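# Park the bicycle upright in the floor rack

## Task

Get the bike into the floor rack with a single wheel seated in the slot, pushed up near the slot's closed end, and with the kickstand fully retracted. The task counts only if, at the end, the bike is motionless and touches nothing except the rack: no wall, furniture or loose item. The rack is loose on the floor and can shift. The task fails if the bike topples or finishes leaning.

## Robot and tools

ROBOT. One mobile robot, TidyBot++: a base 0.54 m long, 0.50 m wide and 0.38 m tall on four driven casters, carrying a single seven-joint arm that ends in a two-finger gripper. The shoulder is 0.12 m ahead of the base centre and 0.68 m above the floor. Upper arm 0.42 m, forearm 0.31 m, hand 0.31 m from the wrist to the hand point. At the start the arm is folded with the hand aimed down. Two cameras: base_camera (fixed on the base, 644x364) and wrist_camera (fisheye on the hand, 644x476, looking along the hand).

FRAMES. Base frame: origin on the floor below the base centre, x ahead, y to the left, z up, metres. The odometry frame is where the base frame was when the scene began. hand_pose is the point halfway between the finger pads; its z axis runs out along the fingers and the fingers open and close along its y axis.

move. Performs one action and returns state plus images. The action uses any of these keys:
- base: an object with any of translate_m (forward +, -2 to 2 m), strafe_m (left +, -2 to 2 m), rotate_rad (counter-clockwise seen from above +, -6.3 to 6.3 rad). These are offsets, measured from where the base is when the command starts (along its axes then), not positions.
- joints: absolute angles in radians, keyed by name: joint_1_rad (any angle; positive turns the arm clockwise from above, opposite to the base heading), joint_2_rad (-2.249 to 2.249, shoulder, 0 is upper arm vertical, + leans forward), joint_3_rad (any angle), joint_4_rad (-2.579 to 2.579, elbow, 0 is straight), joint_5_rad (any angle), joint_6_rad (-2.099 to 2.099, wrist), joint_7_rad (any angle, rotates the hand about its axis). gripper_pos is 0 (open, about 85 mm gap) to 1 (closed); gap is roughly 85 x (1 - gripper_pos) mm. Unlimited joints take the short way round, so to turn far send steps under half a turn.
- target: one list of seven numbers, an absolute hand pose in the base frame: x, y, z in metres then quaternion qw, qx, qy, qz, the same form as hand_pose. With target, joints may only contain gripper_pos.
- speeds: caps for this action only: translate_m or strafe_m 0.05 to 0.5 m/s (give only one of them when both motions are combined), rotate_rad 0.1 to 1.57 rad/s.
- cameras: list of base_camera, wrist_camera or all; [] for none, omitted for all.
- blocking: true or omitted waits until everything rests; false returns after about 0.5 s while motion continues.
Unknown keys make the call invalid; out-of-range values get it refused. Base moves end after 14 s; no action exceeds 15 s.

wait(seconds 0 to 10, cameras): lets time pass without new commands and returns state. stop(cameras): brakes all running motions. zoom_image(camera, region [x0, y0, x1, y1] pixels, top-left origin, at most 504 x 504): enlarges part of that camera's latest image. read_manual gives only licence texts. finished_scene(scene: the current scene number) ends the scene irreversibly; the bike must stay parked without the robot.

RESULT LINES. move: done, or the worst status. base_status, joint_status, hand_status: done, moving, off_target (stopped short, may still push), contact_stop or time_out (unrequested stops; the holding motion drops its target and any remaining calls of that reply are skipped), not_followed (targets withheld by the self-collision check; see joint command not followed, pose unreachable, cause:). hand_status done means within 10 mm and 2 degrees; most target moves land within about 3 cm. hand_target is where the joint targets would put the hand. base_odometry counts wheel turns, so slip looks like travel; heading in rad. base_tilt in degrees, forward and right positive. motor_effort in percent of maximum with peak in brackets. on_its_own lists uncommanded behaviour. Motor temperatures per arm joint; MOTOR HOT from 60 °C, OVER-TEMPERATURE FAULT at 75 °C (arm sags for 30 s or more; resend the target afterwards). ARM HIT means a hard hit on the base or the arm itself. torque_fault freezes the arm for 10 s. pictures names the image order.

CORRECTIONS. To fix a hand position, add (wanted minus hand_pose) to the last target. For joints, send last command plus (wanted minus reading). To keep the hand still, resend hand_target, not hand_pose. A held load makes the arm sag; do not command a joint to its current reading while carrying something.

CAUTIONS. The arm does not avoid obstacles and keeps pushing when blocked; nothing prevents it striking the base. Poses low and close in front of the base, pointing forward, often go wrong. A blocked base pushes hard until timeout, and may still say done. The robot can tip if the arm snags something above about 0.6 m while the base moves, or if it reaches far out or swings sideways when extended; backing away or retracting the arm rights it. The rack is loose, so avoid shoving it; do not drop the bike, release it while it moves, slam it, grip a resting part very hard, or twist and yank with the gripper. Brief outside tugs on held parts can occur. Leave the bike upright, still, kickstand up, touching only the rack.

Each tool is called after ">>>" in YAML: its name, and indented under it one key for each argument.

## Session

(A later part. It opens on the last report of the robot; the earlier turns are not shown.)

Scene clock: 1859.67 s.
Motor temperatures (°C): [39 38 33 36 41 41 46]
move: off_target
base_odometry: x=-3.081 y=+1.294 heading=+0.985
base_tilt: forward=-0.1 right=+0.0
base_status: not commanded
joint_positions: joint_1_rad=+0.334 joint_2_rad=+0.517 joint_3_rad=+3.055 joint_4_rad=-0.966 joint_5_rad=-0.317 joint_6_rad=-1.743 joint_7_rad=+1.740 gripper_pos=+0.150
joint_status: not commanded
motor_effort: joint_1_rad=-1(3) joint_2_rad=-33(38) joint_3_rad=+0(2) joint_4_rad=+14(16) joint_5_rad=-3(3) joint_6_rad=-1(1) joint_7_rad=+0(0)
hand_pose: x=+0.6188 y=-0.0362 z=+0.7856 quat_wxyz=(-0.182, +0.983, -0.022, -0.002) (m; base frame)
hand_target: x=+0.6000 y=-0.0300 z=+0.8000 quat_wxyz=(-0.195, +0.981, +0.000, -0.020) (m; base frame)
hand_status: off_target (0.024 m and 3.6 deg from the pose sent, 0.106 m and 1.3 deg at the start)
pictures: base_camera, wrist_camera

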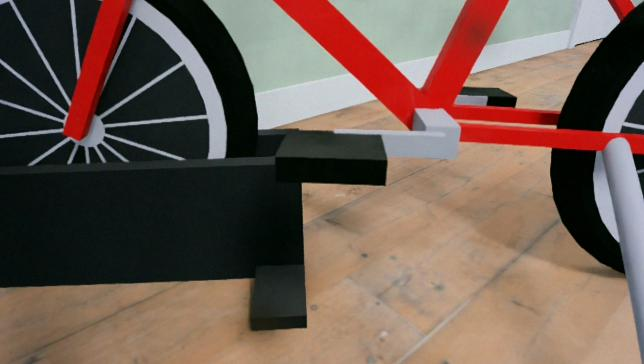

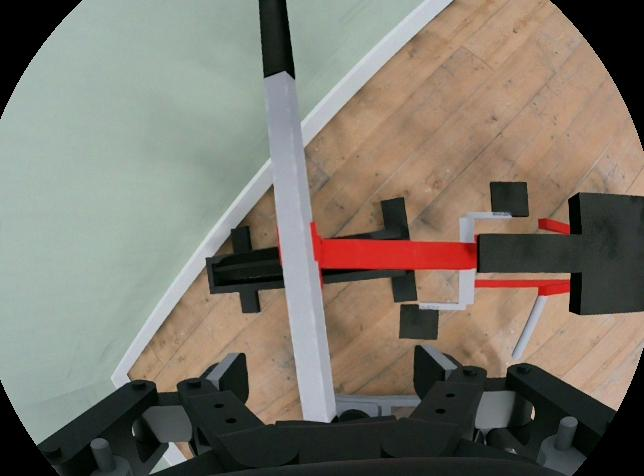

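>>> move:
  target: [0.50, -0.12, 0.87, 0, 1, 0, 0]

>>> move:
  base: {"translate_m": -0.1, "strafe_m": -0.3}

Scene clock: 1870.87 s.
Motor temperatures (°C): [39 38 33 36 41 41 46]
move: off_target
base_odometry: x=-3.081 y=+1.294 heading=+0.985
base_tilt: forward=-0.2 right=+0.0
base_status: not commanded
joint_positions: joint_1_rad=+0.241 joint_2_rad=+0.239 joint_3_rad=+3.241 joint_4_rad=-1.017 joint_5_rad=-0.103 joint_6_rad=-1.790 joint_7_rad=+1.826 gripper_pos=+0.150
joint_status: not commanded
motor_effort: joint_1_rad=+0(1) joint_2_rad=-24(35) joint_3_rad=+1(2) joint_4_rad=+14(16) joint_5_rad=+0(3) joint_6_rad=+1(2) joint_7_rad=+0(0)
hand_pose: x=+0.5356 y=-0.1069 z=+0.8790 quat_wxyz=(-0.022, +0.998, -0.027, +0.057) (m; base frame)
hand_target: x=+0.5000 y=-0.1200 z=+0.8700 quat_wxyz=(+0.000, +1.000, +0.000, +0.000) (m; base frame)
hand_status: off_target (0.039 m and 7.7 deg from the pose sent, 0.168 m and 21.2 deg at the start)
pictures: base_camera, wrist_camera

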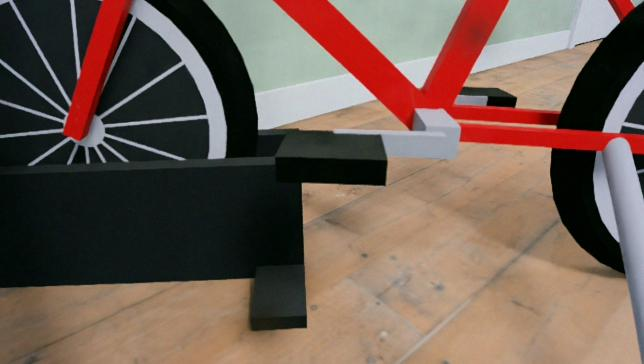

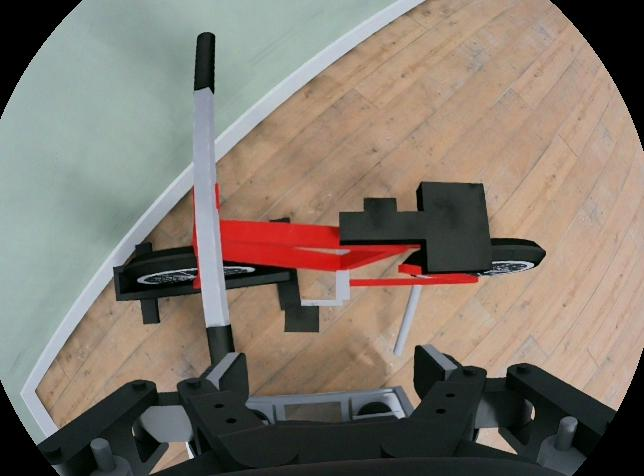

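Scene clock: 1872.80 s.
Motor temperatures (°C): [39 38 33 36 41 41 46]
move: done
base_odometry: x=-2.887 y=+1.045 heading=+0.984
base_tilt: forward=+0.0 right=+0.0
base_status: done
joint_positions: joint_1_rad=+0.234 joint_2_rad=+0.239 joint_3_rad=+3.252 joint_4_rad=-1.019 joint_5_rad=-0.092 joint_6_rad=-1.791 joint_7_rad=+1.827 gripper_pos=+0.150
joint_status: not commanded
motor_effort: joint_1_rad=-1(4) joint_2_rad=-24(27) joint_3_rad=+1(4) joint_4_rad=+15(16) joint_5_rad=-1(2) joint_6_rad=+2(3) joint_7_rad=+0(1)
hand_pose: x=+0.5338 y=-0.1104 z=+0.8780 quat_wxyz=(-0.016, +0.998, -0.029, +0.054) (m; base frame)
hand_target: x=+0.5000 y=-0.1200 z=+0.8700 quat_wxyz=(+0.000, +1.000, +0.000, +0.000) (m; base frame)
hand_status: not commanded
pictures: base_camera, wrist_camera

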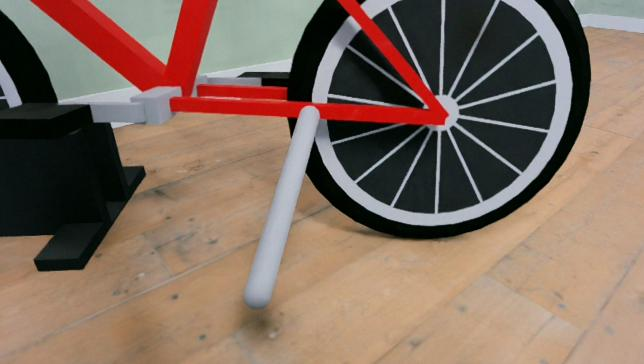

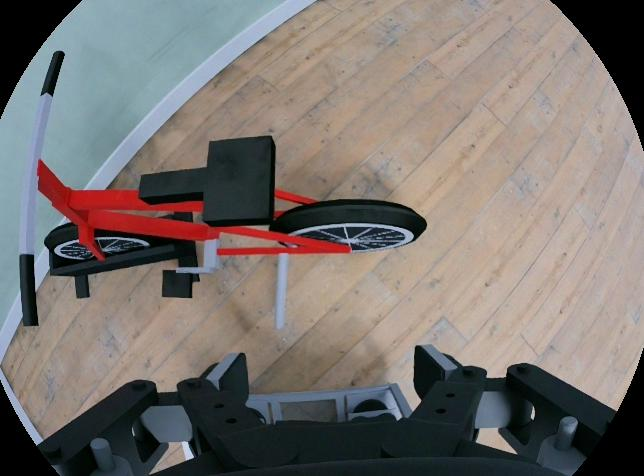

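>>> move:
  joints: {"gripper_pos": 1.0}
  target: [0.56, 0.13, 0.30, 0, 1, 0, 0]

Scene clock: 1908.10 s.
Motor temperatures (°C): [39 38 33 36 41 40 46]
move: off_target
base_odometry: x=-2.887 y=+1.045 heading=+0.984
base_tilt: forward=-0.1 right=+0.0
base_status: not commanded
joint_positions: joint_1_rad=-0.232 joint_2_rad=+0.792 joint_3_rad=+3.238 joint_4_rad=-1.719 joint_5_rad=-0.092 joint_6_rad=-0.384 joint_7_rad=+1.445 gripper_pos=+0.999
joint_status: all done
motor_effort: joint_1_rad=-14(15) joint_2_rad=-2(37) joint_3_rad=-10(11) joint_4_rad=+0(15) joint_5_rad=-1(3) joint_6_rad=-2(3) joint_7_rad=+2(2)
hand_pose: x=+0.6750 y=+0.0865 z=+0.4223 quat_wxyz=(-0.007, +0.992, -0.017, +0.126) (m; base frame)
hand_target: x=+0.5600 y=+0.1300 z=+0.3000 quat_wxyz=(+0.000, +1.000, +0.000, +0.000) (m; base frame)
hand_status: off_target (0.173 m and 14.6 deg from the pose sent, 0.627 m and 7.3 deg at the start)
pictures: base_camera, wrist_camera

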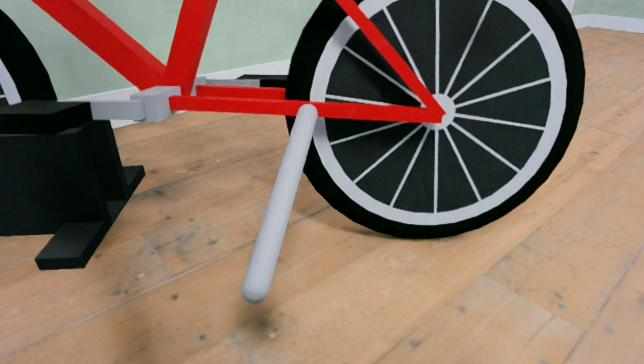

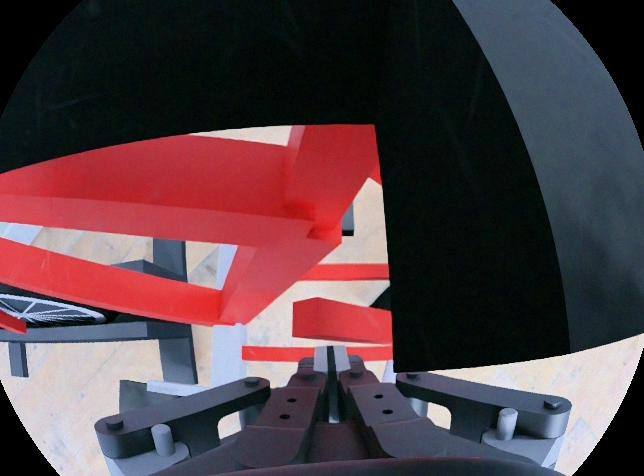

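>>> move:
  base: {"translate_m": -0.25}
  speeds: {"translate_m": 0.15}

Scene clock: 1912.40 s.
Motor temperatures (°C): [39 38 33 36 41 40 46]
move: done
base_odometry: x=-3.025 y=+0.837 heading=+0.984
base_tilt: forward=+0.0 right=+0.0
base_status: done
joint_positions: joint_1_rad=-0.313 joint_2_rad=+1.012 joint_3_rad=+3.184 joint_4_rad=-1.805 joint_5_rad=-0.092 joint_6_rad=-0.334 joint_7_rad=+1.444 gripper_pos=+0.999
joint_status: not commanded
motor_effort: joint_1_rad=-1(14) joint_2_rad=-35(45) joint_3_rad=+2(10) joint_4_rad=+4(9) joint_5_rad=+0(2) joint_6_rad=+1(8) joint_7_rad=+0(2)
hand_pose: x=+0.5556 y=+0.1273 z=+0.2952 quat_wxyz=(+0.004, +0.999, +0.038, -0.003) (m; base frame)
hand_target: x=+0.5600 y=+0.1300 z=+0.3000 quat_wxyz=(+0.000, +1.000, +0.000, +0.000) (m; base frame)
hand_status: not commanded
pictures: base_camera, wrist_camera

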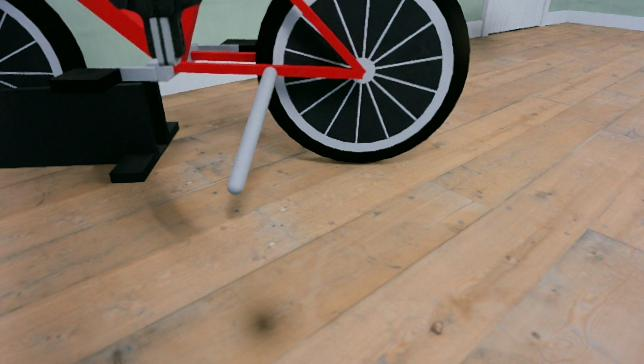

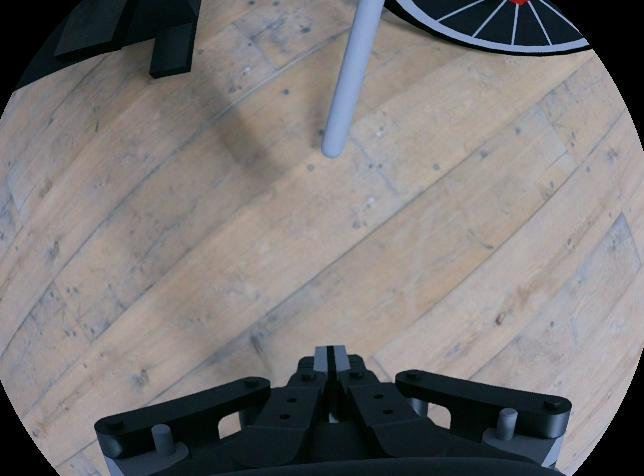

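>>> move:
  target: [0.55, 0.20, 0.22, 0, 1, 0, 0]

>>> move:
  base: {"translate_m": 0.22}
  speeds: {"translate_m": 0.15}

Scene clock: 1934.30 s.
Motor temperatures (°C): [39 38 33 36 41 40 46]
move: off_target
base_odometry: x=-3.025 y=+0.837 heading=+0.984
base_tilt: forward=-0.1 right=+0.0
base_status: not commanded
joint_positions: joint_1_rad=-0.464 joint_2_rad=+1.199 joint_3_rad=+3.184 joint_4_rad=-1.702 joint_5_rad=-0.107 joint_6_rad=-0.332 joint_7_rad=+1.371 gripper_pos=+0.999
joint_status: not commanded
motor_effort: joint_1_rad=-1(3) joint_2_rad=-36(39) joint_3_rad=+1(3) joint_4_rad=+1(4) joint_5_rad=+0(1) joint_6_rad=-1(1) joint_7_rad=+0(0)
hand_pose: x=+0.5176 y=+0.1848 z=+0.2192 quat_wxyz=(+0.019, +0.996, +0.072, -0.041) (m; base frame)
hand_target: x=+0.5500 y=+0.2000 z=+0.2200 quat_wxyz=(+0.000, +1.000, +0.000, +0.000) (m; base frame)
hand_status: off_target (0.036 m and 9.7 deg from the pose sent, 0.105 m and 4.4 deg at the start)
pictures: base_camera, wrist_camera

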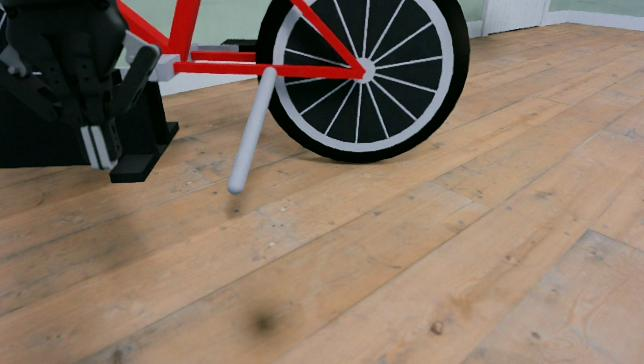

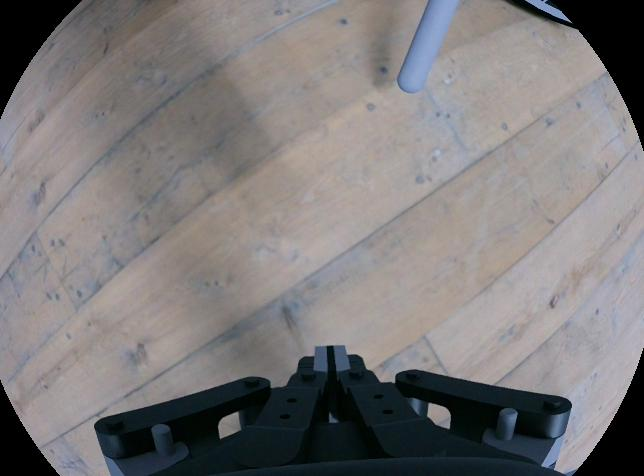

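Scene clock: 1936.40 s.
Motor temperatures (°C): [39 38 33 36 41 40 46]
move: done
base_odometry: x=-2.903 y=+1.020 heading=+0.985
base_tilt: forward=+0.0 right=+0.0
base_status: done
joint_positions: joint_1_rad=-0.464 joint_2_rad=+1.199 joint_3_rad=+3.184 joint_4_rad=-1.694 joint_5_rad=-0.107 joint_6_rad=-0.332 joint_7_rad=+1.371 gripper_pos=+0.999
joint_status: not commanded
motor_effort: joint_1_rad=-1(3) joint_2_rad=-37(38) joint_3_rad=+1(3) joint_4_rad=+3(4) joint_5_rad=+0(1) joint_6_rad=+0(2) joint_7_rad=+0(0)
hand_pose: x=+0.5223 y=+0.1872 z=+0.2196 quat_wxyz=(+0.017, +0.997, +0.072, -0.037) (m; base frame)
hand_target: x=+0.5500 y=+0.2000 z=+0.2200 quat_wxyz=(+0.000, +1.000, +0.000, +0.000) (m; base frame)
hand_status: not commanded
pictures: base_camera, wrist_camera

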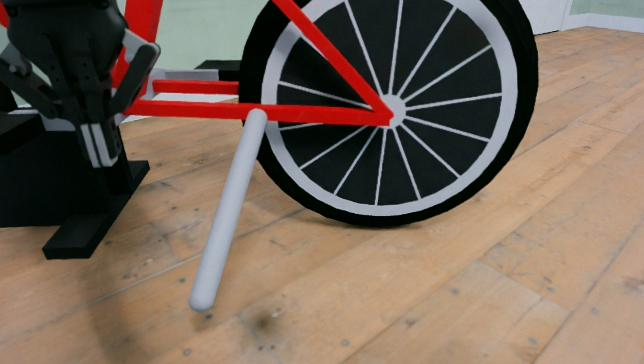

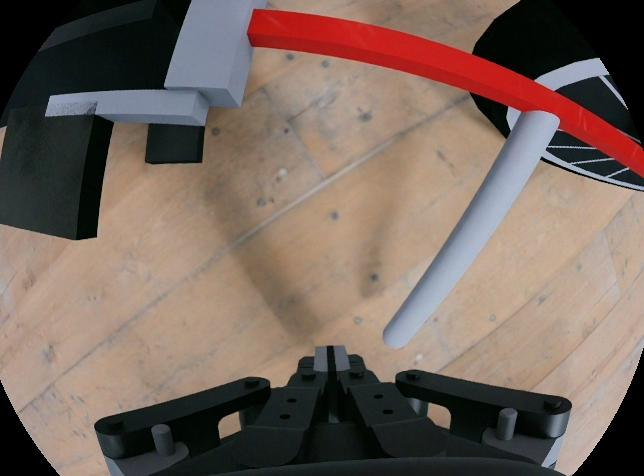

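>>> move:
  target: [0.585, 0.165, 0.11, -0.017, 0.997, -0.06, 0.037]

Scene clock: 1944.00 s.
Motor temperatures (°C): [39 38 33 36 41 40 46]
move: off_target
base_odometry: x=-2.903 y=+1.020 heading=+0.985
base_tilt: forward=+0.0 right=+0.0
base_status: not commanded
joint_positions: joint_1_rad=-0.353 joint_2_rad=+1.456 joint_3_rad=+3.176 joint_4_rad=-1.551 joint_5_rad=-0.152 joint_6_rad=-0.161 joint_7_rad=+1.371 gripper_pos=+0.999
joint_status: not commanded
motor_effort: joint_1_rad=-1(3) joint_2_rad=-37(40) joint_3_rad=+2(3) joint_4_rad=+1(3) joint_5_rad=+0(1) joint_6_rad=+0(1) joint_7_rad=+0(0)
hand_pose: x=+0.5482 y=+0.1447 z=+0.1070 quat_wxyz=(+0.009, +1.000, -0.001, -0.010) (m; base frame)
hand_target: x=+0.5850 y=+0.1650 z=+0.1100 quat_wxyz=(-0.017, +0.997, -0.060, +0.037) (m; base frame)
hand_status: off_target (0.042 m and 9.1 deg from the pose sent, 0.128 m and 17.8 deg at the start)
pictures: base_camera, wrist_camera

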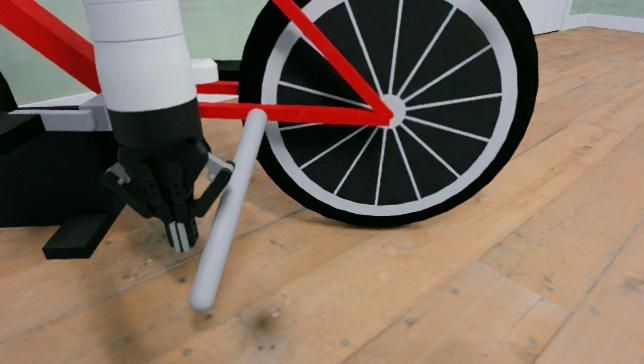

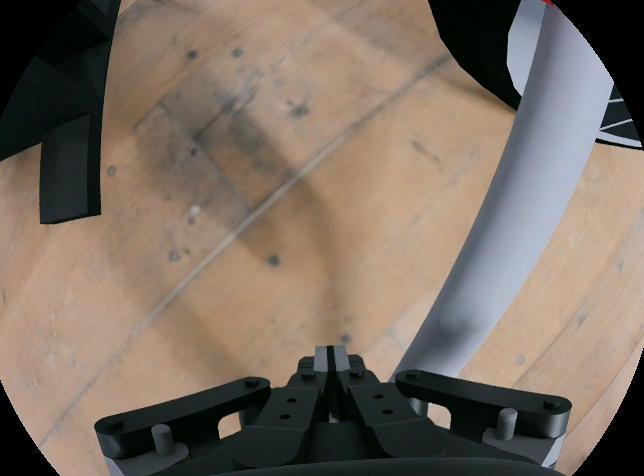

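>>> move:
  target: [0.60, 0.175, 0.075, -0.017, 0.997, -0.06, 0.037]

>>> move:
  target: [0.60, 0.115, 0.075, -0.017, 0.997, -0.06, 0.037]

Scene clock: 1947.73 s.
Motor temperatures (°C): [39 38 33 36 41 40 46]
move: off_target
base_odometry: x=-2.903 y=+1.020 heading=+0.985
base_tilt: forward=+0.0 right=+0.0
base_status: not commanded
joint_positions: joint_1_rad=-0.360 joint_2_rad=+1.527 joint_3_rad=+3.175 joint_4_rad=-1.412 joint_5_rad=-0.155 joint_6_rad=-0.160 joint_7_rad=+1.371 gripper_pos=+0.999
joint_status: not commanded
motor_effort: joint_1_rad=+1(2) joint_2_rad=-38(39) joint_3_rad=+2(4) joint_4_rad=+1(3) joint_5_rad=+0(1) joint_6_rad=+1(1) joint_7_rad=+0(0)
hand_pose: x=+0.5888 y=+0.1642 z=+0.0811 quat_wxyz=(-0.004, +1.000, +0.003, +0.022) (m; base frame)
hand_target: x=+0.6000 y=+0.1750 z=+0.0750 quat_wxyz=(-0.017, +0.997, -0.060, +0.037) (m; base frame)
hand_status: off_target (0.017 m and 7.6 deg from the pose sent, 0.068 m and 9.1 deg at the start)
pictures: base_camera, wrist_camera

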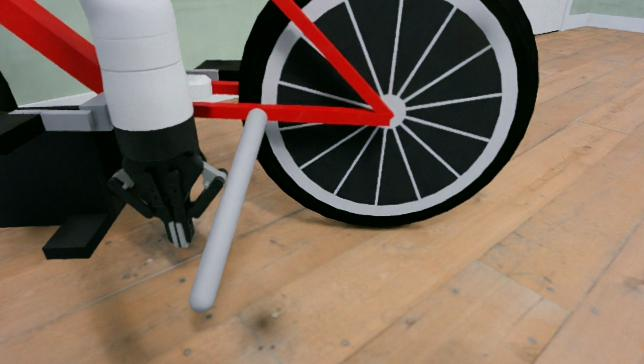

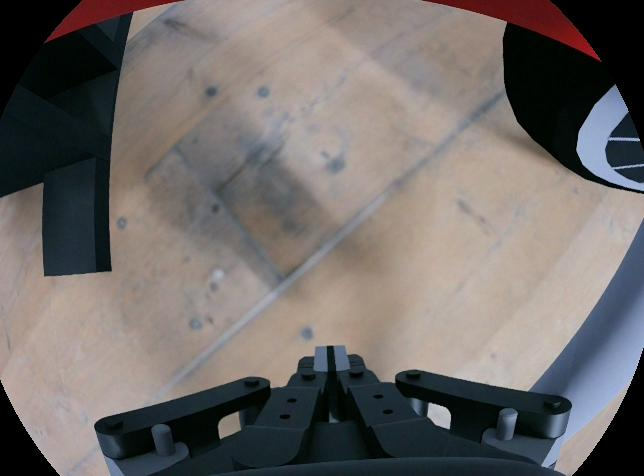

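Scene clock: 1949.23 s.
Motor temperatures (°C): [39 38 33 36 41 40 46]
move: off_target
base_odometry: x=-2.903 y=+1.020 heading=+0.985
base_tilt: forward=+0.0 right=+0.0
base_status: not commanded
joint_positions: joint_1_rad=-0.258 joint_2_rad=+1.523 joint_3_rad=+3.111 joint_4_rad=-1.419 joint_5_rad=-0.155 joint_6_rad=-0.148 joint_7_rad=+1.371 gripper_pos=+0.999
joint_status: not commanded
motor_effort: joint_1_rad=+4(7) joint_2_rad=-37(38) joint_3_rad=+5(9) joint_4_rad=+2(2) joint_5_rad=+1(2) joint_6_rad=+1(2) joint_7_rad=+0(1)
hand_pose: x=+0.5947 y=+0.1536 z=+0.0837 quat_wxyz=(-0.033, +0.998, -0.047, +0.017) (m; base frame)
hand_target: x=+0.6000 y=+0.1150 z=+0.0750 quat_wxyz=(-0.017, +0.997, -0.060, +0.037) (m; base frame)
hand_status: off_target (0.040 m and 3.3 deg from the pose sent, 0.051 m and 7.6 deg at the start)
pictures: base_camera, wrist_camera

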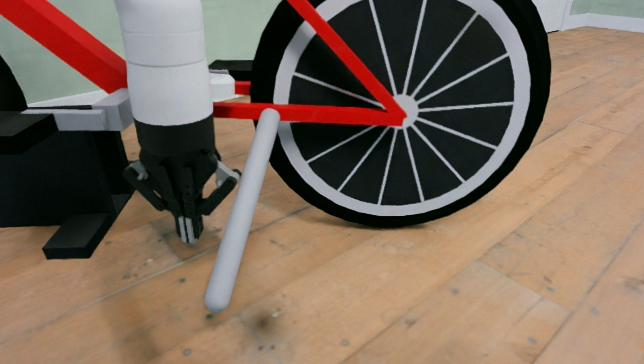

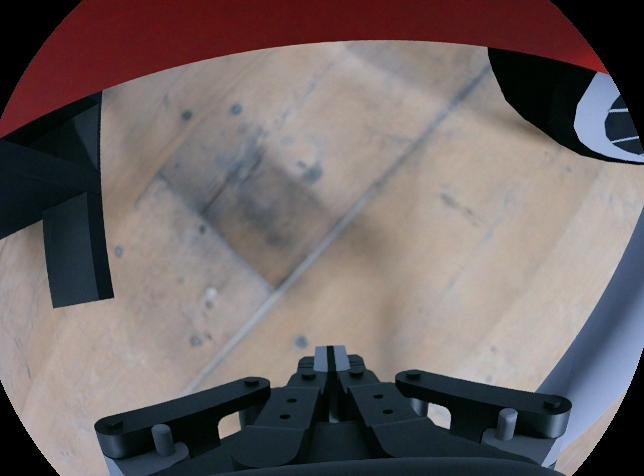

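>>> move:
  target: [0.58, 0.185, 0.085, -0.017, 0.997, -0.06, 0.037]

>>> move:
  target: [0.53, 0.175, 0.065, -0.017, 0.997, -0.06, 0.037]

Scene clock: 1961.67 s.
Motor temperatures (°C): [39 38 33 36 41 40 46]
move: off_target
base_odometry: x=-2.903 y=+1.020 heading=+0.985
base_tilt: forward=-0.1 right=+0.0
base_status: not commanded
joint_positions: joint_1_rad=-0.394 joint_2_rad=+1.523 joint_3_rad=+3.154 joint_4_rad=-1.437 joint_5_rad=-0.177 joint_6_rad=-0.148 joint_7_rad=+1.366 gripper_pos=+0.999
joint_status: not commanded
motor_effort: joint_1_rad=-1(4) joint_2_rad=-39(39) joint_3_rad=+1(5) joint_4_rad=+1(3) joint_5_rad=+0(1) joint_6_rad=+0(2) joint_7_rad=+0(0)
hand_pose: x=+0.5691 y=+0.1892 z=+0.0813 quat_wxyz=(-0.013, +1.000, +0.007, +0.014) (m; base frame)
hand_target: x=+0.5800 y=+0.1850 z=+0.0850 quat_wxyz=(-0.017, +0.997, -0.060, +0.037) (m; base frame)
hand_status: off_target (0.012 m and 8.1 deg from the pose sent, 0.035 m and 3.3 deg at the start)
pictures: base_camera, wrist_camera

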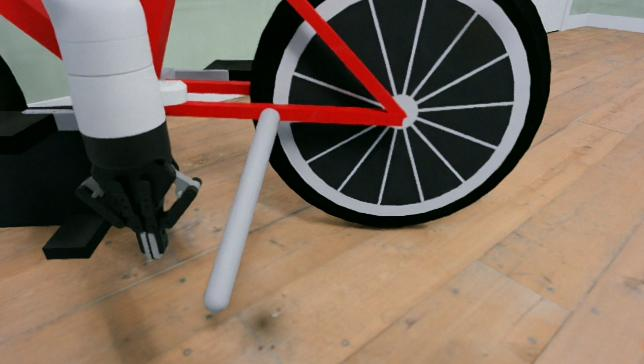

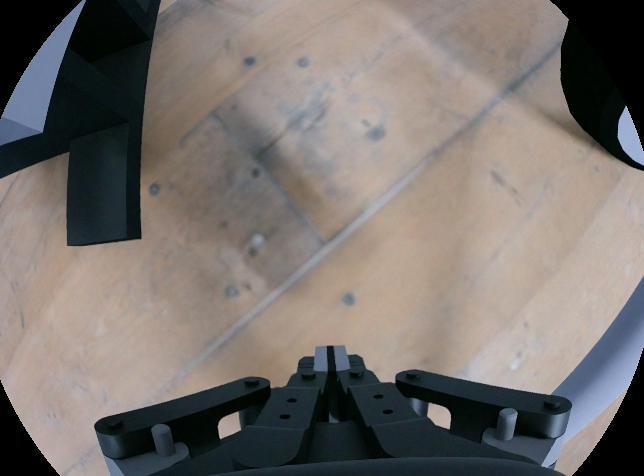

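Scene clock: 1962.97 s.
Motor temperatures (°C): [39 38 33 36 41 40 46]
move: off_target
base_odometry: x=-2.903 y=+1.020 heading=+0.985
base_tilt: forward=+0.0 right=+0.0
base_status: not commanded
joint_positions: joint_1_rad=-0.394 joint_2_rad=+1.550 joint_3_rad=+3.137 joint_4_rad=-1.565 joint_5_rad=-0.185 joint_6_rad=+0.005 joint_7_rad=+1.366 gripper_pos=+0.999
joint_status: not commanded
motor_effort: joint_1_rad=-1(2) joint_2_rad=-36(39) joint_3_rad=+1(2) joint_4_rad=+0(2) joint_5_rad=+0(1) joint_6_rad=+1(2) joint_7_rad=+0(1)
hand_pose: x=+0.5225 y=+0.1721 z=+0.0653 quat_wxyz=(-0.008, +1.000, +0.002, +0.014) (m; base frame)
hand_target: x=+0.5300 y=+0.1750 z=+0.0650 quat_wxyz=(-0.017, +0.997, -0.060, +0.037) (m; base frame)
hand_status: off_target (0.008 m and 7.7 deg from the pose sent, 0.045 m and 8.1 deg at the start)
pictures: base_camera, wrist_camera

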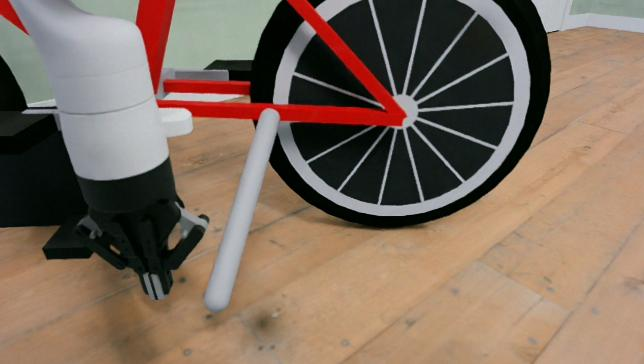

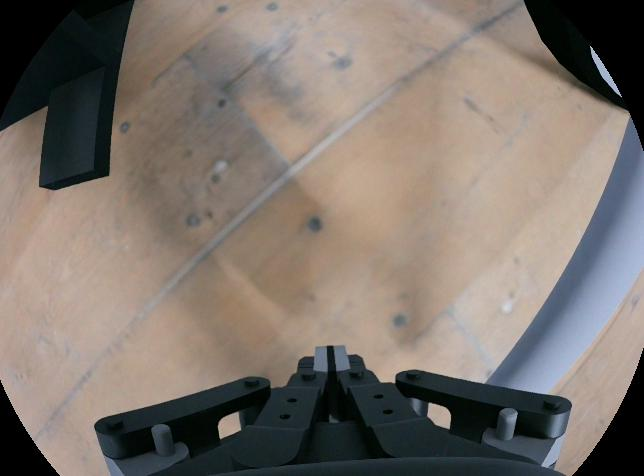

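>>> move:
  target: [0.53, 0.10, 0.065, -0.017, 0.997, -0.06, 0.037]

Scene clock: 1968.10 s.
Motor temperatures (°C): [39 39 33 36 41 40 46]
move: off_target
base_odometry: x=-2.903 y=+1.020 heading=+0.985
base_tilt: forward=+0.0 right=+0.0
base_status: not commanded
joint_positions: joint_1_rad=-0.239 joint_2_rad=+1.546 joint_3_rad=+3.078 joint_4_rad=-1.622 joint_5_rad=-0.185 joint_6_rad=+0.079 joint_7_rad=+1.366 gripper_pos=+0.999
joint_status: not commanded
motor_effort: joint_1_rad=+4(5) joint_2_rad=-31(36) joint_3_rad=+6(8) joint_4_rad=-2(3) joint_5_rad=+0(1) joint_6_rad=+0(1) joint_7_rad=+0(0)
hand_pose: x=+0.5268 y=+0.1372 z=+0.0691 quat_wxyz=(-0.032, +0.997, -0.075, +0.017) (m; base frame)
hand_target: x=+0.5300 y=+0.1000 z=+0.0650 quat_wxyz=(-0.017, +0.997, -0.060, +0.037) (m; base frame)
hand_status: off_target (0.038 m and 3.3 deg from the pose sent, 0.072 m and 7.7 deg at the start)
pictures: base_camera, wrist_camera

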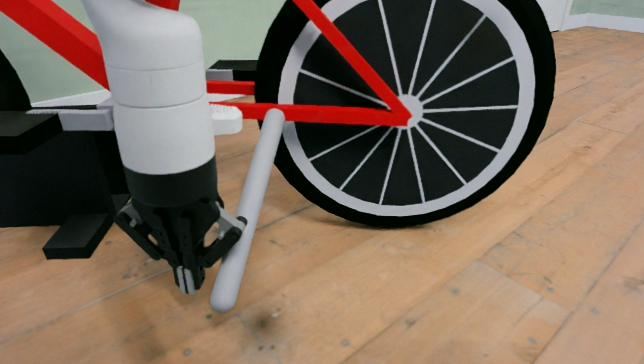

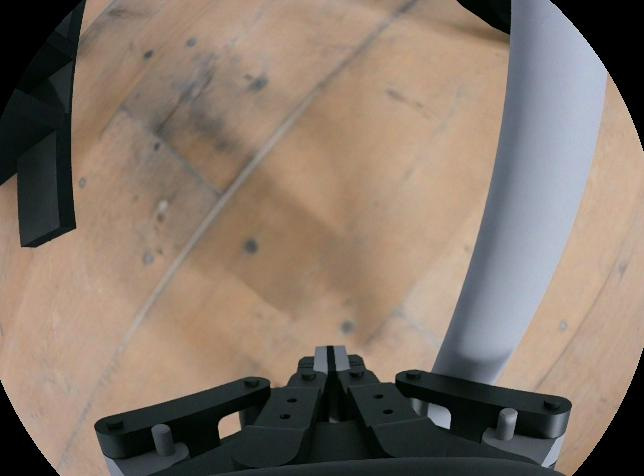

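>>> move:
  target: [0.53, 0.22, 0.12, -0.017, 0.997, -0.06, 0.037]

>>> move:
  target: [0.53, 0.20, 0.12, 0, 0.707, -0.707, 0]

Scene clock: 1974.27 s.
Motor temperatures (°C): [39 39 33 36 41 40 46]
move: off_target
base_odometry: x=-2.903 y=+1.020 heading=+0.985
base_tilt: forward=+0.0 right=+0.0
base_status: not commanded
joint_positions: joint_1_rad=-0.502 joint_2_rad=+1.440 joint_3_rad=+3.138 joint_4_rad=-1.626 joint_5_rad=-0.239 joint_6_rad=+0.072 joint_7_rad=+1.335 gripper_pos=+0.999
joint_status: not commanded
motor_effort: joint_1_rad=+0(5) joint_2_rad=-37(38) joint_3_rad=+0(7) joint_4_rad=+0(3) joint_5_rad=+1(1) joint_6_rad=+2(3) joint_7_rad=+0(1)
hand_pose: x=+0.5458 y=+0.2323 z=+0.1153 quat_wxyz=(-0.028, +0.997, +0.013, +0.067) (m; base frame)
hand_target: x=+0.5300 y=+0.2200 z=+0.1200 quat_wxyz=(-0.017, +0.997, -0.060, +0.037) (m; base frame)
hand_status: off_target (0.021 m and 9.2 deg from the pose sent, 0.097 m and 3.3 deg at the start)
pictures: base_camera, wrist_camera

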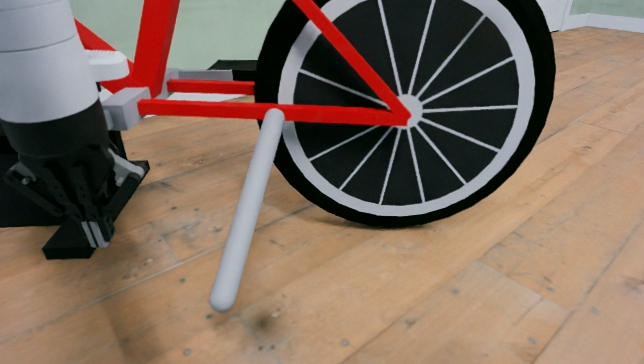

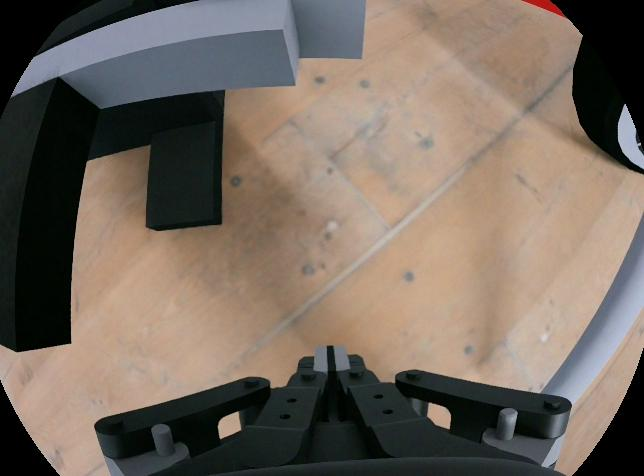

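Scene clock: 1975.87 s.
Motor temperatures (°C): [39 39 33 36 41 40 46]
move: off_target
base_odometry: x=-2.903 y=+1.020 heading=+0.985
base_tilt: forward=-0.1 right=+0.0
base_status: not commanded
joint_positions: joint_1_rad=-0.549 joint_2_rad=+1.440 joint_3_rad=+3.287 joint_4_rad=-1.618 joint_5_rad=-0.848 joint_6_rad=-0.124 joint_7_rad=+0.453 gripper_pos=+0.999
joint_status: not commanded
motor_effort: joint_1_rad=-1(1) joint_2_rad=-37(37) joint_3_rad=+4(5) joint_4_rad=+0(1) joint_5_rad=+0(1) joint_6_rad=+1(2) joint_7_rad=+0(0)
hand_pose: x=+0.5298 y=+0.1799 z=+0.1140 quat_wxyz=(+0.007, +0.754, -0.656, +0.025) (m; base frame)
hand_target: x=+0.5300 y=+0.2000 z=+0.1200 quat_wxyz=(+0.000, +0.707, -0.707, +0.000) (m; base frame)
hand_status: off_target (0.021 m and 8.5 deg from the pose sent, 0.036 m and 91.8 deg at the start)
pictures: base_camera, wrist_camera

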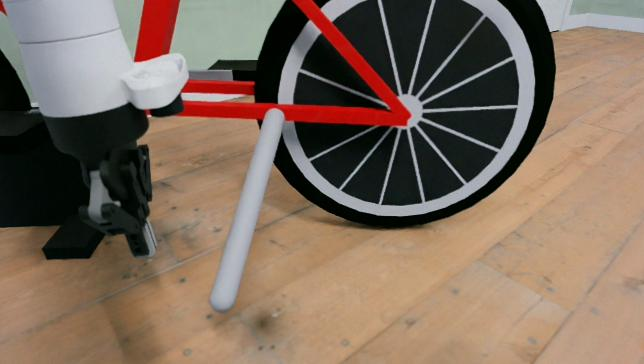

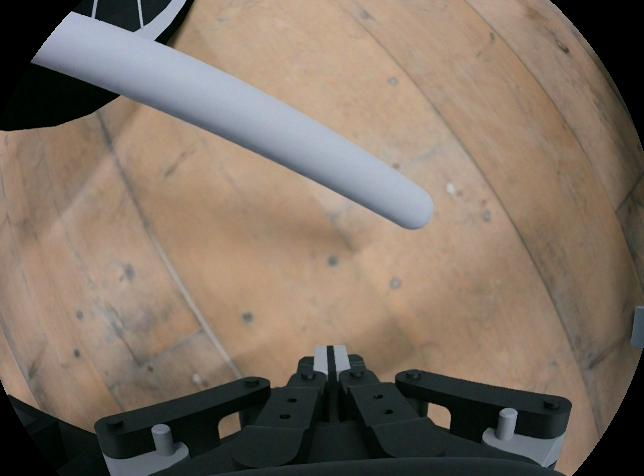

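>>> move:
  target: [0.535, 0.19, 0.065, 0, 0.68, -0.73, 0]

>>> move:
  target: [0.535, 0.12, 0.065, 0, 0.68, -0.73, 0]

Scene clock: 1983.70 s.
Motor temperatures (°C): [39 39 33 36 41 40 46]
move: off_target
base_odometry: x=-2.903 y=+1.020 heading=+0.985
base_tilt: forward=+0.0 right=+0.0
base_status: not commanded
joint_positions: joint_1_rad=-0.539 joint_2_rad=+1.556 joint_3_rad=+3.287 joint_4_rad=-1.498 joint_5_rad=-0.881 joint_6_rad=-0.125 joint_7_rad=+0.426 gripper_pos=+0.999
joint_status: not commanded
motor_effort: joint_1_rad=-1(1) joint_2_rad=-37(39) joint_3_rad=+4(4) joint_4_rad=-1(1) joint_5_rad=+0(1) joint_6_rad=+1(2) joint_7_rad=+0(0)
hand_pose: x=+0.5366 y=+0.1801 z=+0.0654 quat_wxyz=(+0.003, +0.737, -0.675, +0.025) (m; base frame)
hand_target: x=+0.5350 y=+0.1900 z=+0.0650 quat_wxyz=(+0.000, +0.682, -0.732, +0.000) (m; base frame)
hand_status: off_target (0.010 m and 9.5 deg from the pose sent, 0.050 m and 12.4 deg at the start)
pictures: base_camera, wrist_camera

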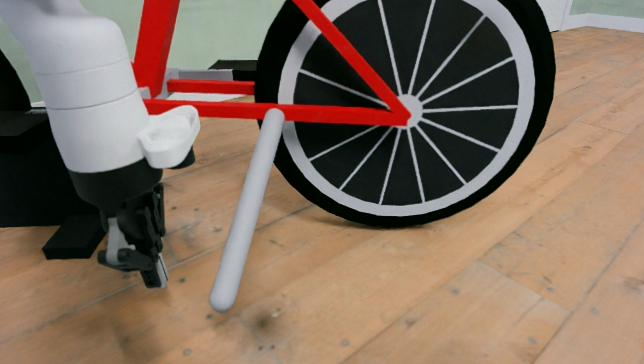

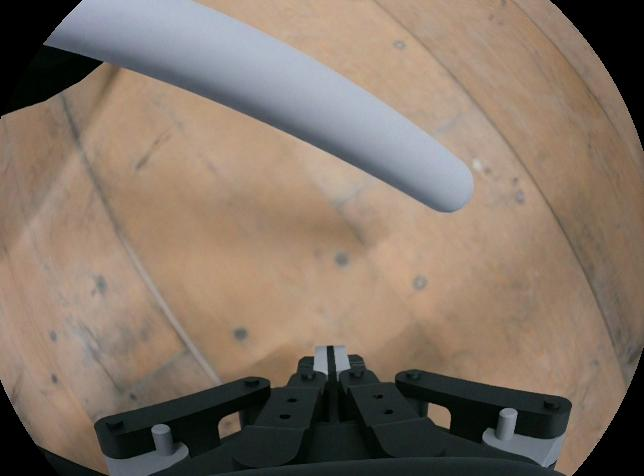

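Scene clock: 1985.17 s.
Motor temperatures (°C): [39 39 33 36 41 40 46]
move: done
base_odometry: x=-2.903 y=+1.020 heading=+0.985
base_tilt: forward=+0.0 right=+0.0
base_status: not commanded
joint_positions: joint_1_rad=-0.318 joint_2_rad=+1.556 joint_3_rad=+3.212 joint_4_rad=-1.531 joint_5_rad=-0.887 joint_6_rad=-0.123 joint_7_rad=+0.500 gripper_pos=+0.999
joint_status: not commanded
motor_effort: joint_1_rad=-1(3) joint_2_rad=-36(37) joint_3_rad=+2(4) joint_4_rad=+0(1) joint_5_rad=+1(1) joint_6_rad=+1(1) joint_7_rad=+0(0)
hand_pose: x=+0.5324 y=+0.1221 z=+0.0629 quat_wxyz=(+0.005, +0.683, -0.731, -0.016) (m; base frame)
hand_target: x=+0.5350 y=+0.1200 z=+0.0650 quat_wxyz=(+0.000, +0.682, -0.732, +0.000) (m; base frame)
hand_status: done (0.004 m and 2.0 deg from the pose sent, 0.060 m and 9.5 deg at the start)
pictures: base_camera, wrist_camera

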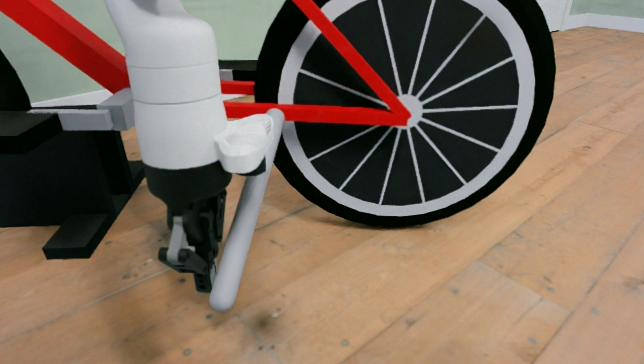

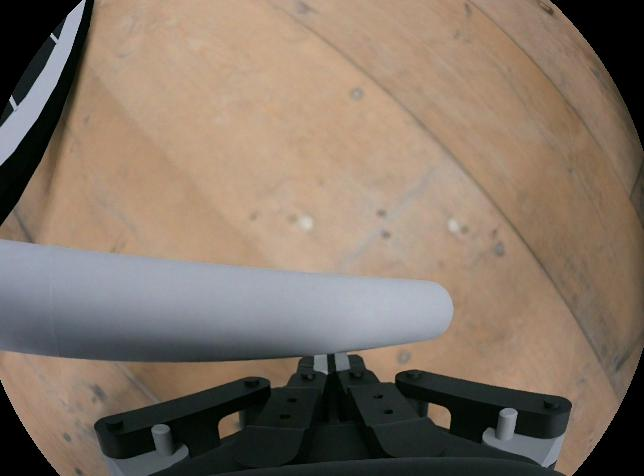

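>>> move:
  target: [0.535, 0.06, 0.065, 0, 0.68, -0.73, 0]

Scene clock: 1989.87 s.
Motor temperatures (°C): [39 39 33 36 41 40 46]
move: off_target
base_odometry: x=-2.903 y=+1.020 heading=+0.985
base_tilt: forward=+0.0 right=+0.0
base_status: not commanded
joint_positions: joint_1_rad=-0.167 joint_2_rad=+1.556 joint_3_rad=+3.125 joint_4_rad=-1.556 joint_5_rad=-0.888 joint_6_rad=-0.087 joint_7_rad=+0.603 gripper_pos=+0.999
joint_status: not commanded
motor_effort: joint_1_rad=+3(4) joint_2_rad=-33(36) joint_3_rad=+5(7) joint_4_rad=-3(4) joint_5_rad=+1(1) joint_6_rad=+1(2) joint_7_rad=+0(1)
hand_pose: x=+0.5303 y=+0.1022 z=+0.0640 quat_wxyz=(-0.012, +0.664, -0.746, -0.042) (m; base frame)
hand_target: x=+0.5350 y=+0.0600 z=+0.0650 quat_wxyz=(+0.000, +0.682, -0.732, +0.000) (m; base frame)
hand_status: off_target (0.042 m and 5.6 deg from the pose sent, 0.062 m and 2.0 deg at the start)
pictures: base_camera, wrist_camera

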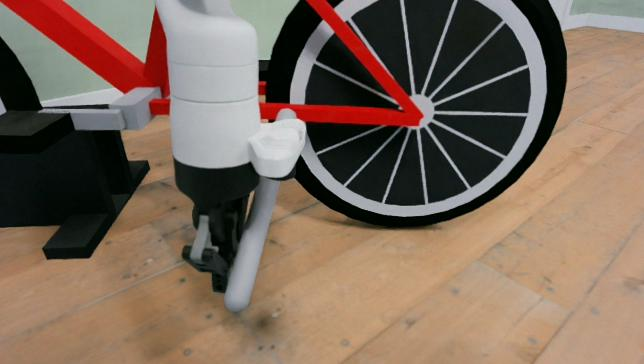

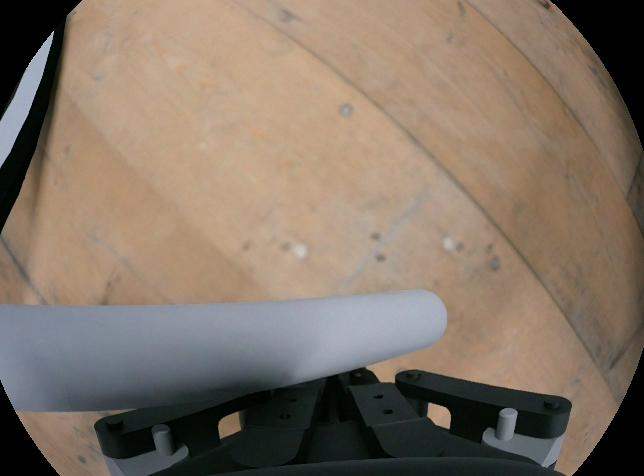

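>>> move:
  target: [0.535, 0.20, 0.075, 0, 0.68, -0.73, 0]

>>> move:
  base: {"translate_m": -0.5}
  cameras: ["base_camera"]

>>> move:
  target: [0.44, 0.0, 0.60, 0, 1, 0, 0]

>>> move:
  target: [0.44, 0.0, 0.84, 0, 1, 0, 0]

Scene clock: 2021.60 s.
Motor temperatures (°C): [39 39 33 36 41 40 46]
move: off_target
base_odometry: x=-2.903 y=+1.020 heading=+0.985
base_tilt: forward=+0.0 right=+0.0
base_status: not commanded
joint_positions: joint_1_rad=-0.555 joint_2_rad=+1.556 joint_3_rad=+3.290 joint_4_rad=-1.510 joint_5_rad=-0.888 joint_6_rad=-0.135 joint_7_rad=+0.389 gripper_pos=+0.999
joint_status: not commanded
motor_effort: joint_1_rad=-1(3) joint_2_rad=-37(37) joint_3_rad=+3(6) joint_4_rad=+0(3) joint_5_rad=+0(1) joint_6_rad=+1(1) joint_7_rad=+0(0)
hand_pose: x=+0.5257 y=+0.1828 z=+0.0652 quat_wxyz=(+0.010, +0.727, -0.686, +0.020) (m; base frame)
hand_target: x=+0.5350 y=+0.2000 z=+0.0750 quat_wxyz=(+0.000, +0.682, -0.732, +0.000) (m; base frame)
hand_status: off_target (0.022 m and 7.8 deg from the pose sent, 0.099 m and 5.6 deg at the start)
pictures: base_camera, wrist_camera

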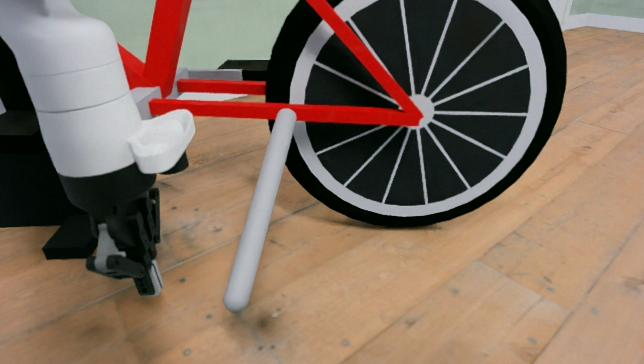

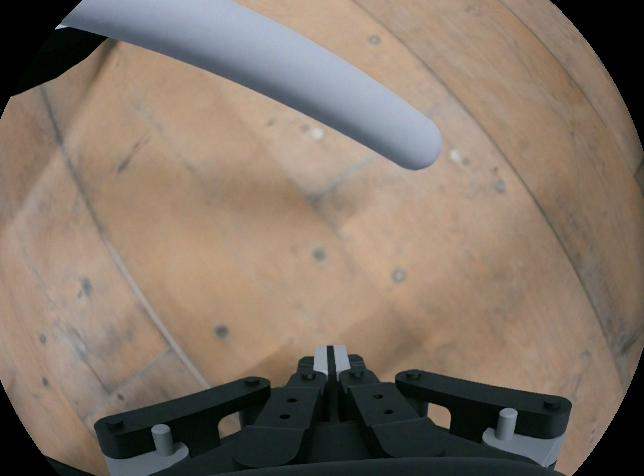

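Scene clock: 2023.93 s.
Motor temperatures (°C): [39 39 33 36 41 40 46]
move: done
base_odometry: x=-3.180 y=+0.603 heading=+0.985
base_tilt: forward=-0.1 right=-0.1
base_status: done
joint_positions: joint_1_rad=-0.560 joint_2_rad=+1.552 joint_3_rad=+3.297 joint_4_rad=-1.497 joint_5_rad=-0.888 joint_6_rad=-0.140 joint_7_rad=+0.388 gripper_pos=+0.999
joint_status: not commanded
motor_effort: joint_1_rad=-1(3) joint_2_rad=-37(39) joint_3_rad=+3(5) joint_4_rad=+0(3) joint_5_rad=+0(1) joint_6_rad=+0(2) joint_7_rad=+0(0)
hand_pose: x=+0.5343 y=+0.1872 z=+0.0676 quat_wxyz=(+0.004, +0.729, -0.684, +0.023) (m; base frame)
hand_target: x=+0.5350 y=+0.2000 z=+0.0750 quat_wxyz=(+0.000, +0.682, -0.732, +0.000) (m; base frame)
hand_status: not commanded
pictures: base_camera

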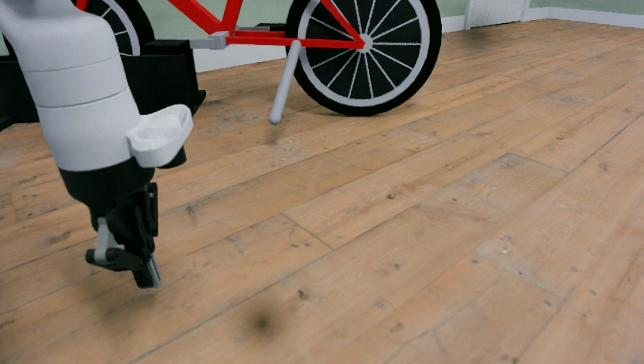

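Scene clock: 2026.90 s.
Motor temperatures (°C): [39 39 33 36 41 40 46]
move: off_target
base_odometry: x=-3.180 y=+0.603 heading=+0.985
base_tilt: forward=+0.0 right=+0.0
base_status: not commanded
joint_positions: joint_1_rad=-0.022 joint_2_rad=+0.180 joint_3_rad=+3.177 joint_4_rad=-2.014 joint_5_rad=-0.078 joint_6_rad=-0.861 joint_7_rad=+1.499 gripper_pos=+0.999
joint_status: not commanded
motor_effort: joint_1_rad=-1(3) joint_2_rad=-19(41) joint_3_rad=+1(5) joint_4_rad=+12(13) joint_5_rad=+0(1) joint_6_rad=+0(2) joint_7_rad=+0(0)
hand_pose: x=+0.4776 y=+0.0146 z=+0.6027 quat_wxyz=(-0.029, +0.997, -0.066, +0.043) (m; base frame)
hand_target: x=+0.4400 y=+0.0000 z=+0.6000 quat_wxyz=(+0.000, +1.000, +0.000, +0.000) (m; base frame)
hand_status: off_target (0.040 m and 9.6 deg from the pose sent, 0.572 m and 86.4 deg at the start)
pictures: base_camera, wrist_camera

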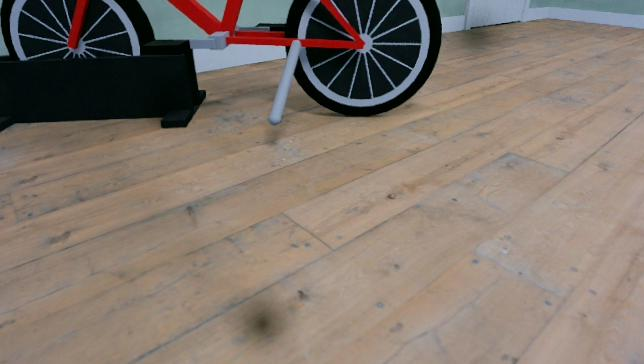

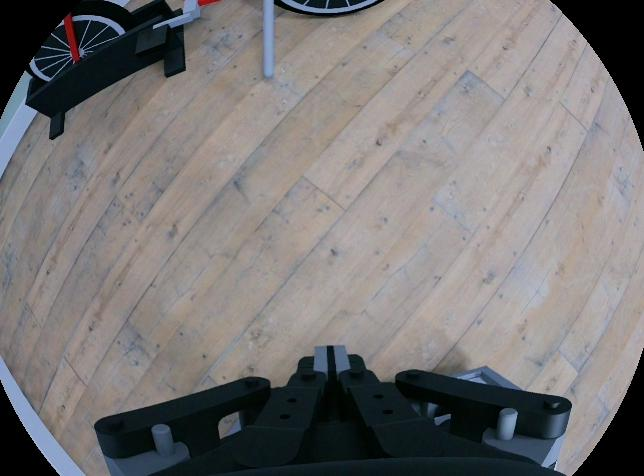

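Scene clock: 2029.17 s.
Motor temperatures (°C): [39 39 33 36 41 40 46]
move: off_target
base_odometry: x=-3.180 y=+0.603 heading=+0.985
base_tilt: forward=-0.1 right=+0.0
base_status: not commanded
joint_positions: joint_1_rad=-0.022 joint_2_rad=+0.045 joint_3_rad=+3.177 joint_4_rad=-1.415 joint_5_rad=-0.074 joint_6_rad=-1.649 joint_7_rad=+1.500 gripper_pos=+0.999
joint_status: not commanded
motor_effort: joint_1_rad=-1(1) joint_2_rad=-17(21) joint_3_rad=+1(2) joint_4_rad=+15(16) joint_5_rad=+0(1) joint_6_rad=+1(2) joint_7_rad=+0(0)
hand_pose: x=+0.4613 y=+0.0199 z=+0.8267 quat_wxyz=(-0.036, +0.998, -0.039, +0.016) (m; base frame)
hand_target: x=+0.4399 y=+0.0000 z=+0.8400 quat_wxyz=(+0.000, +1.000, +0.000, +0.000) (m; base frame)
hand_status: off_target (0.032 m and 6.3 deg from the pose sent, 0.241 m and 9.6 deg at the start)
pictures: base_camera, wrist_camera

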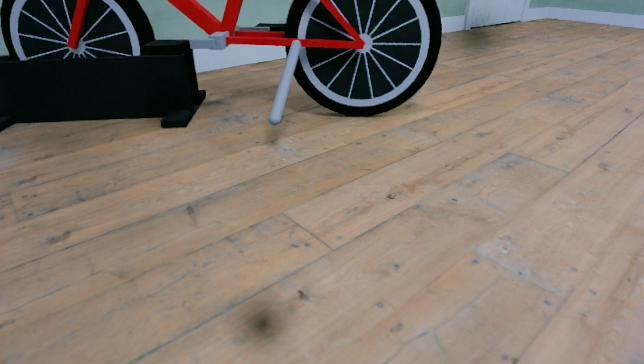

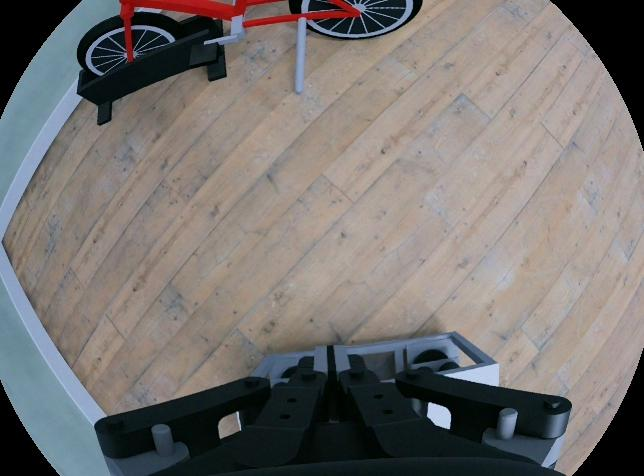

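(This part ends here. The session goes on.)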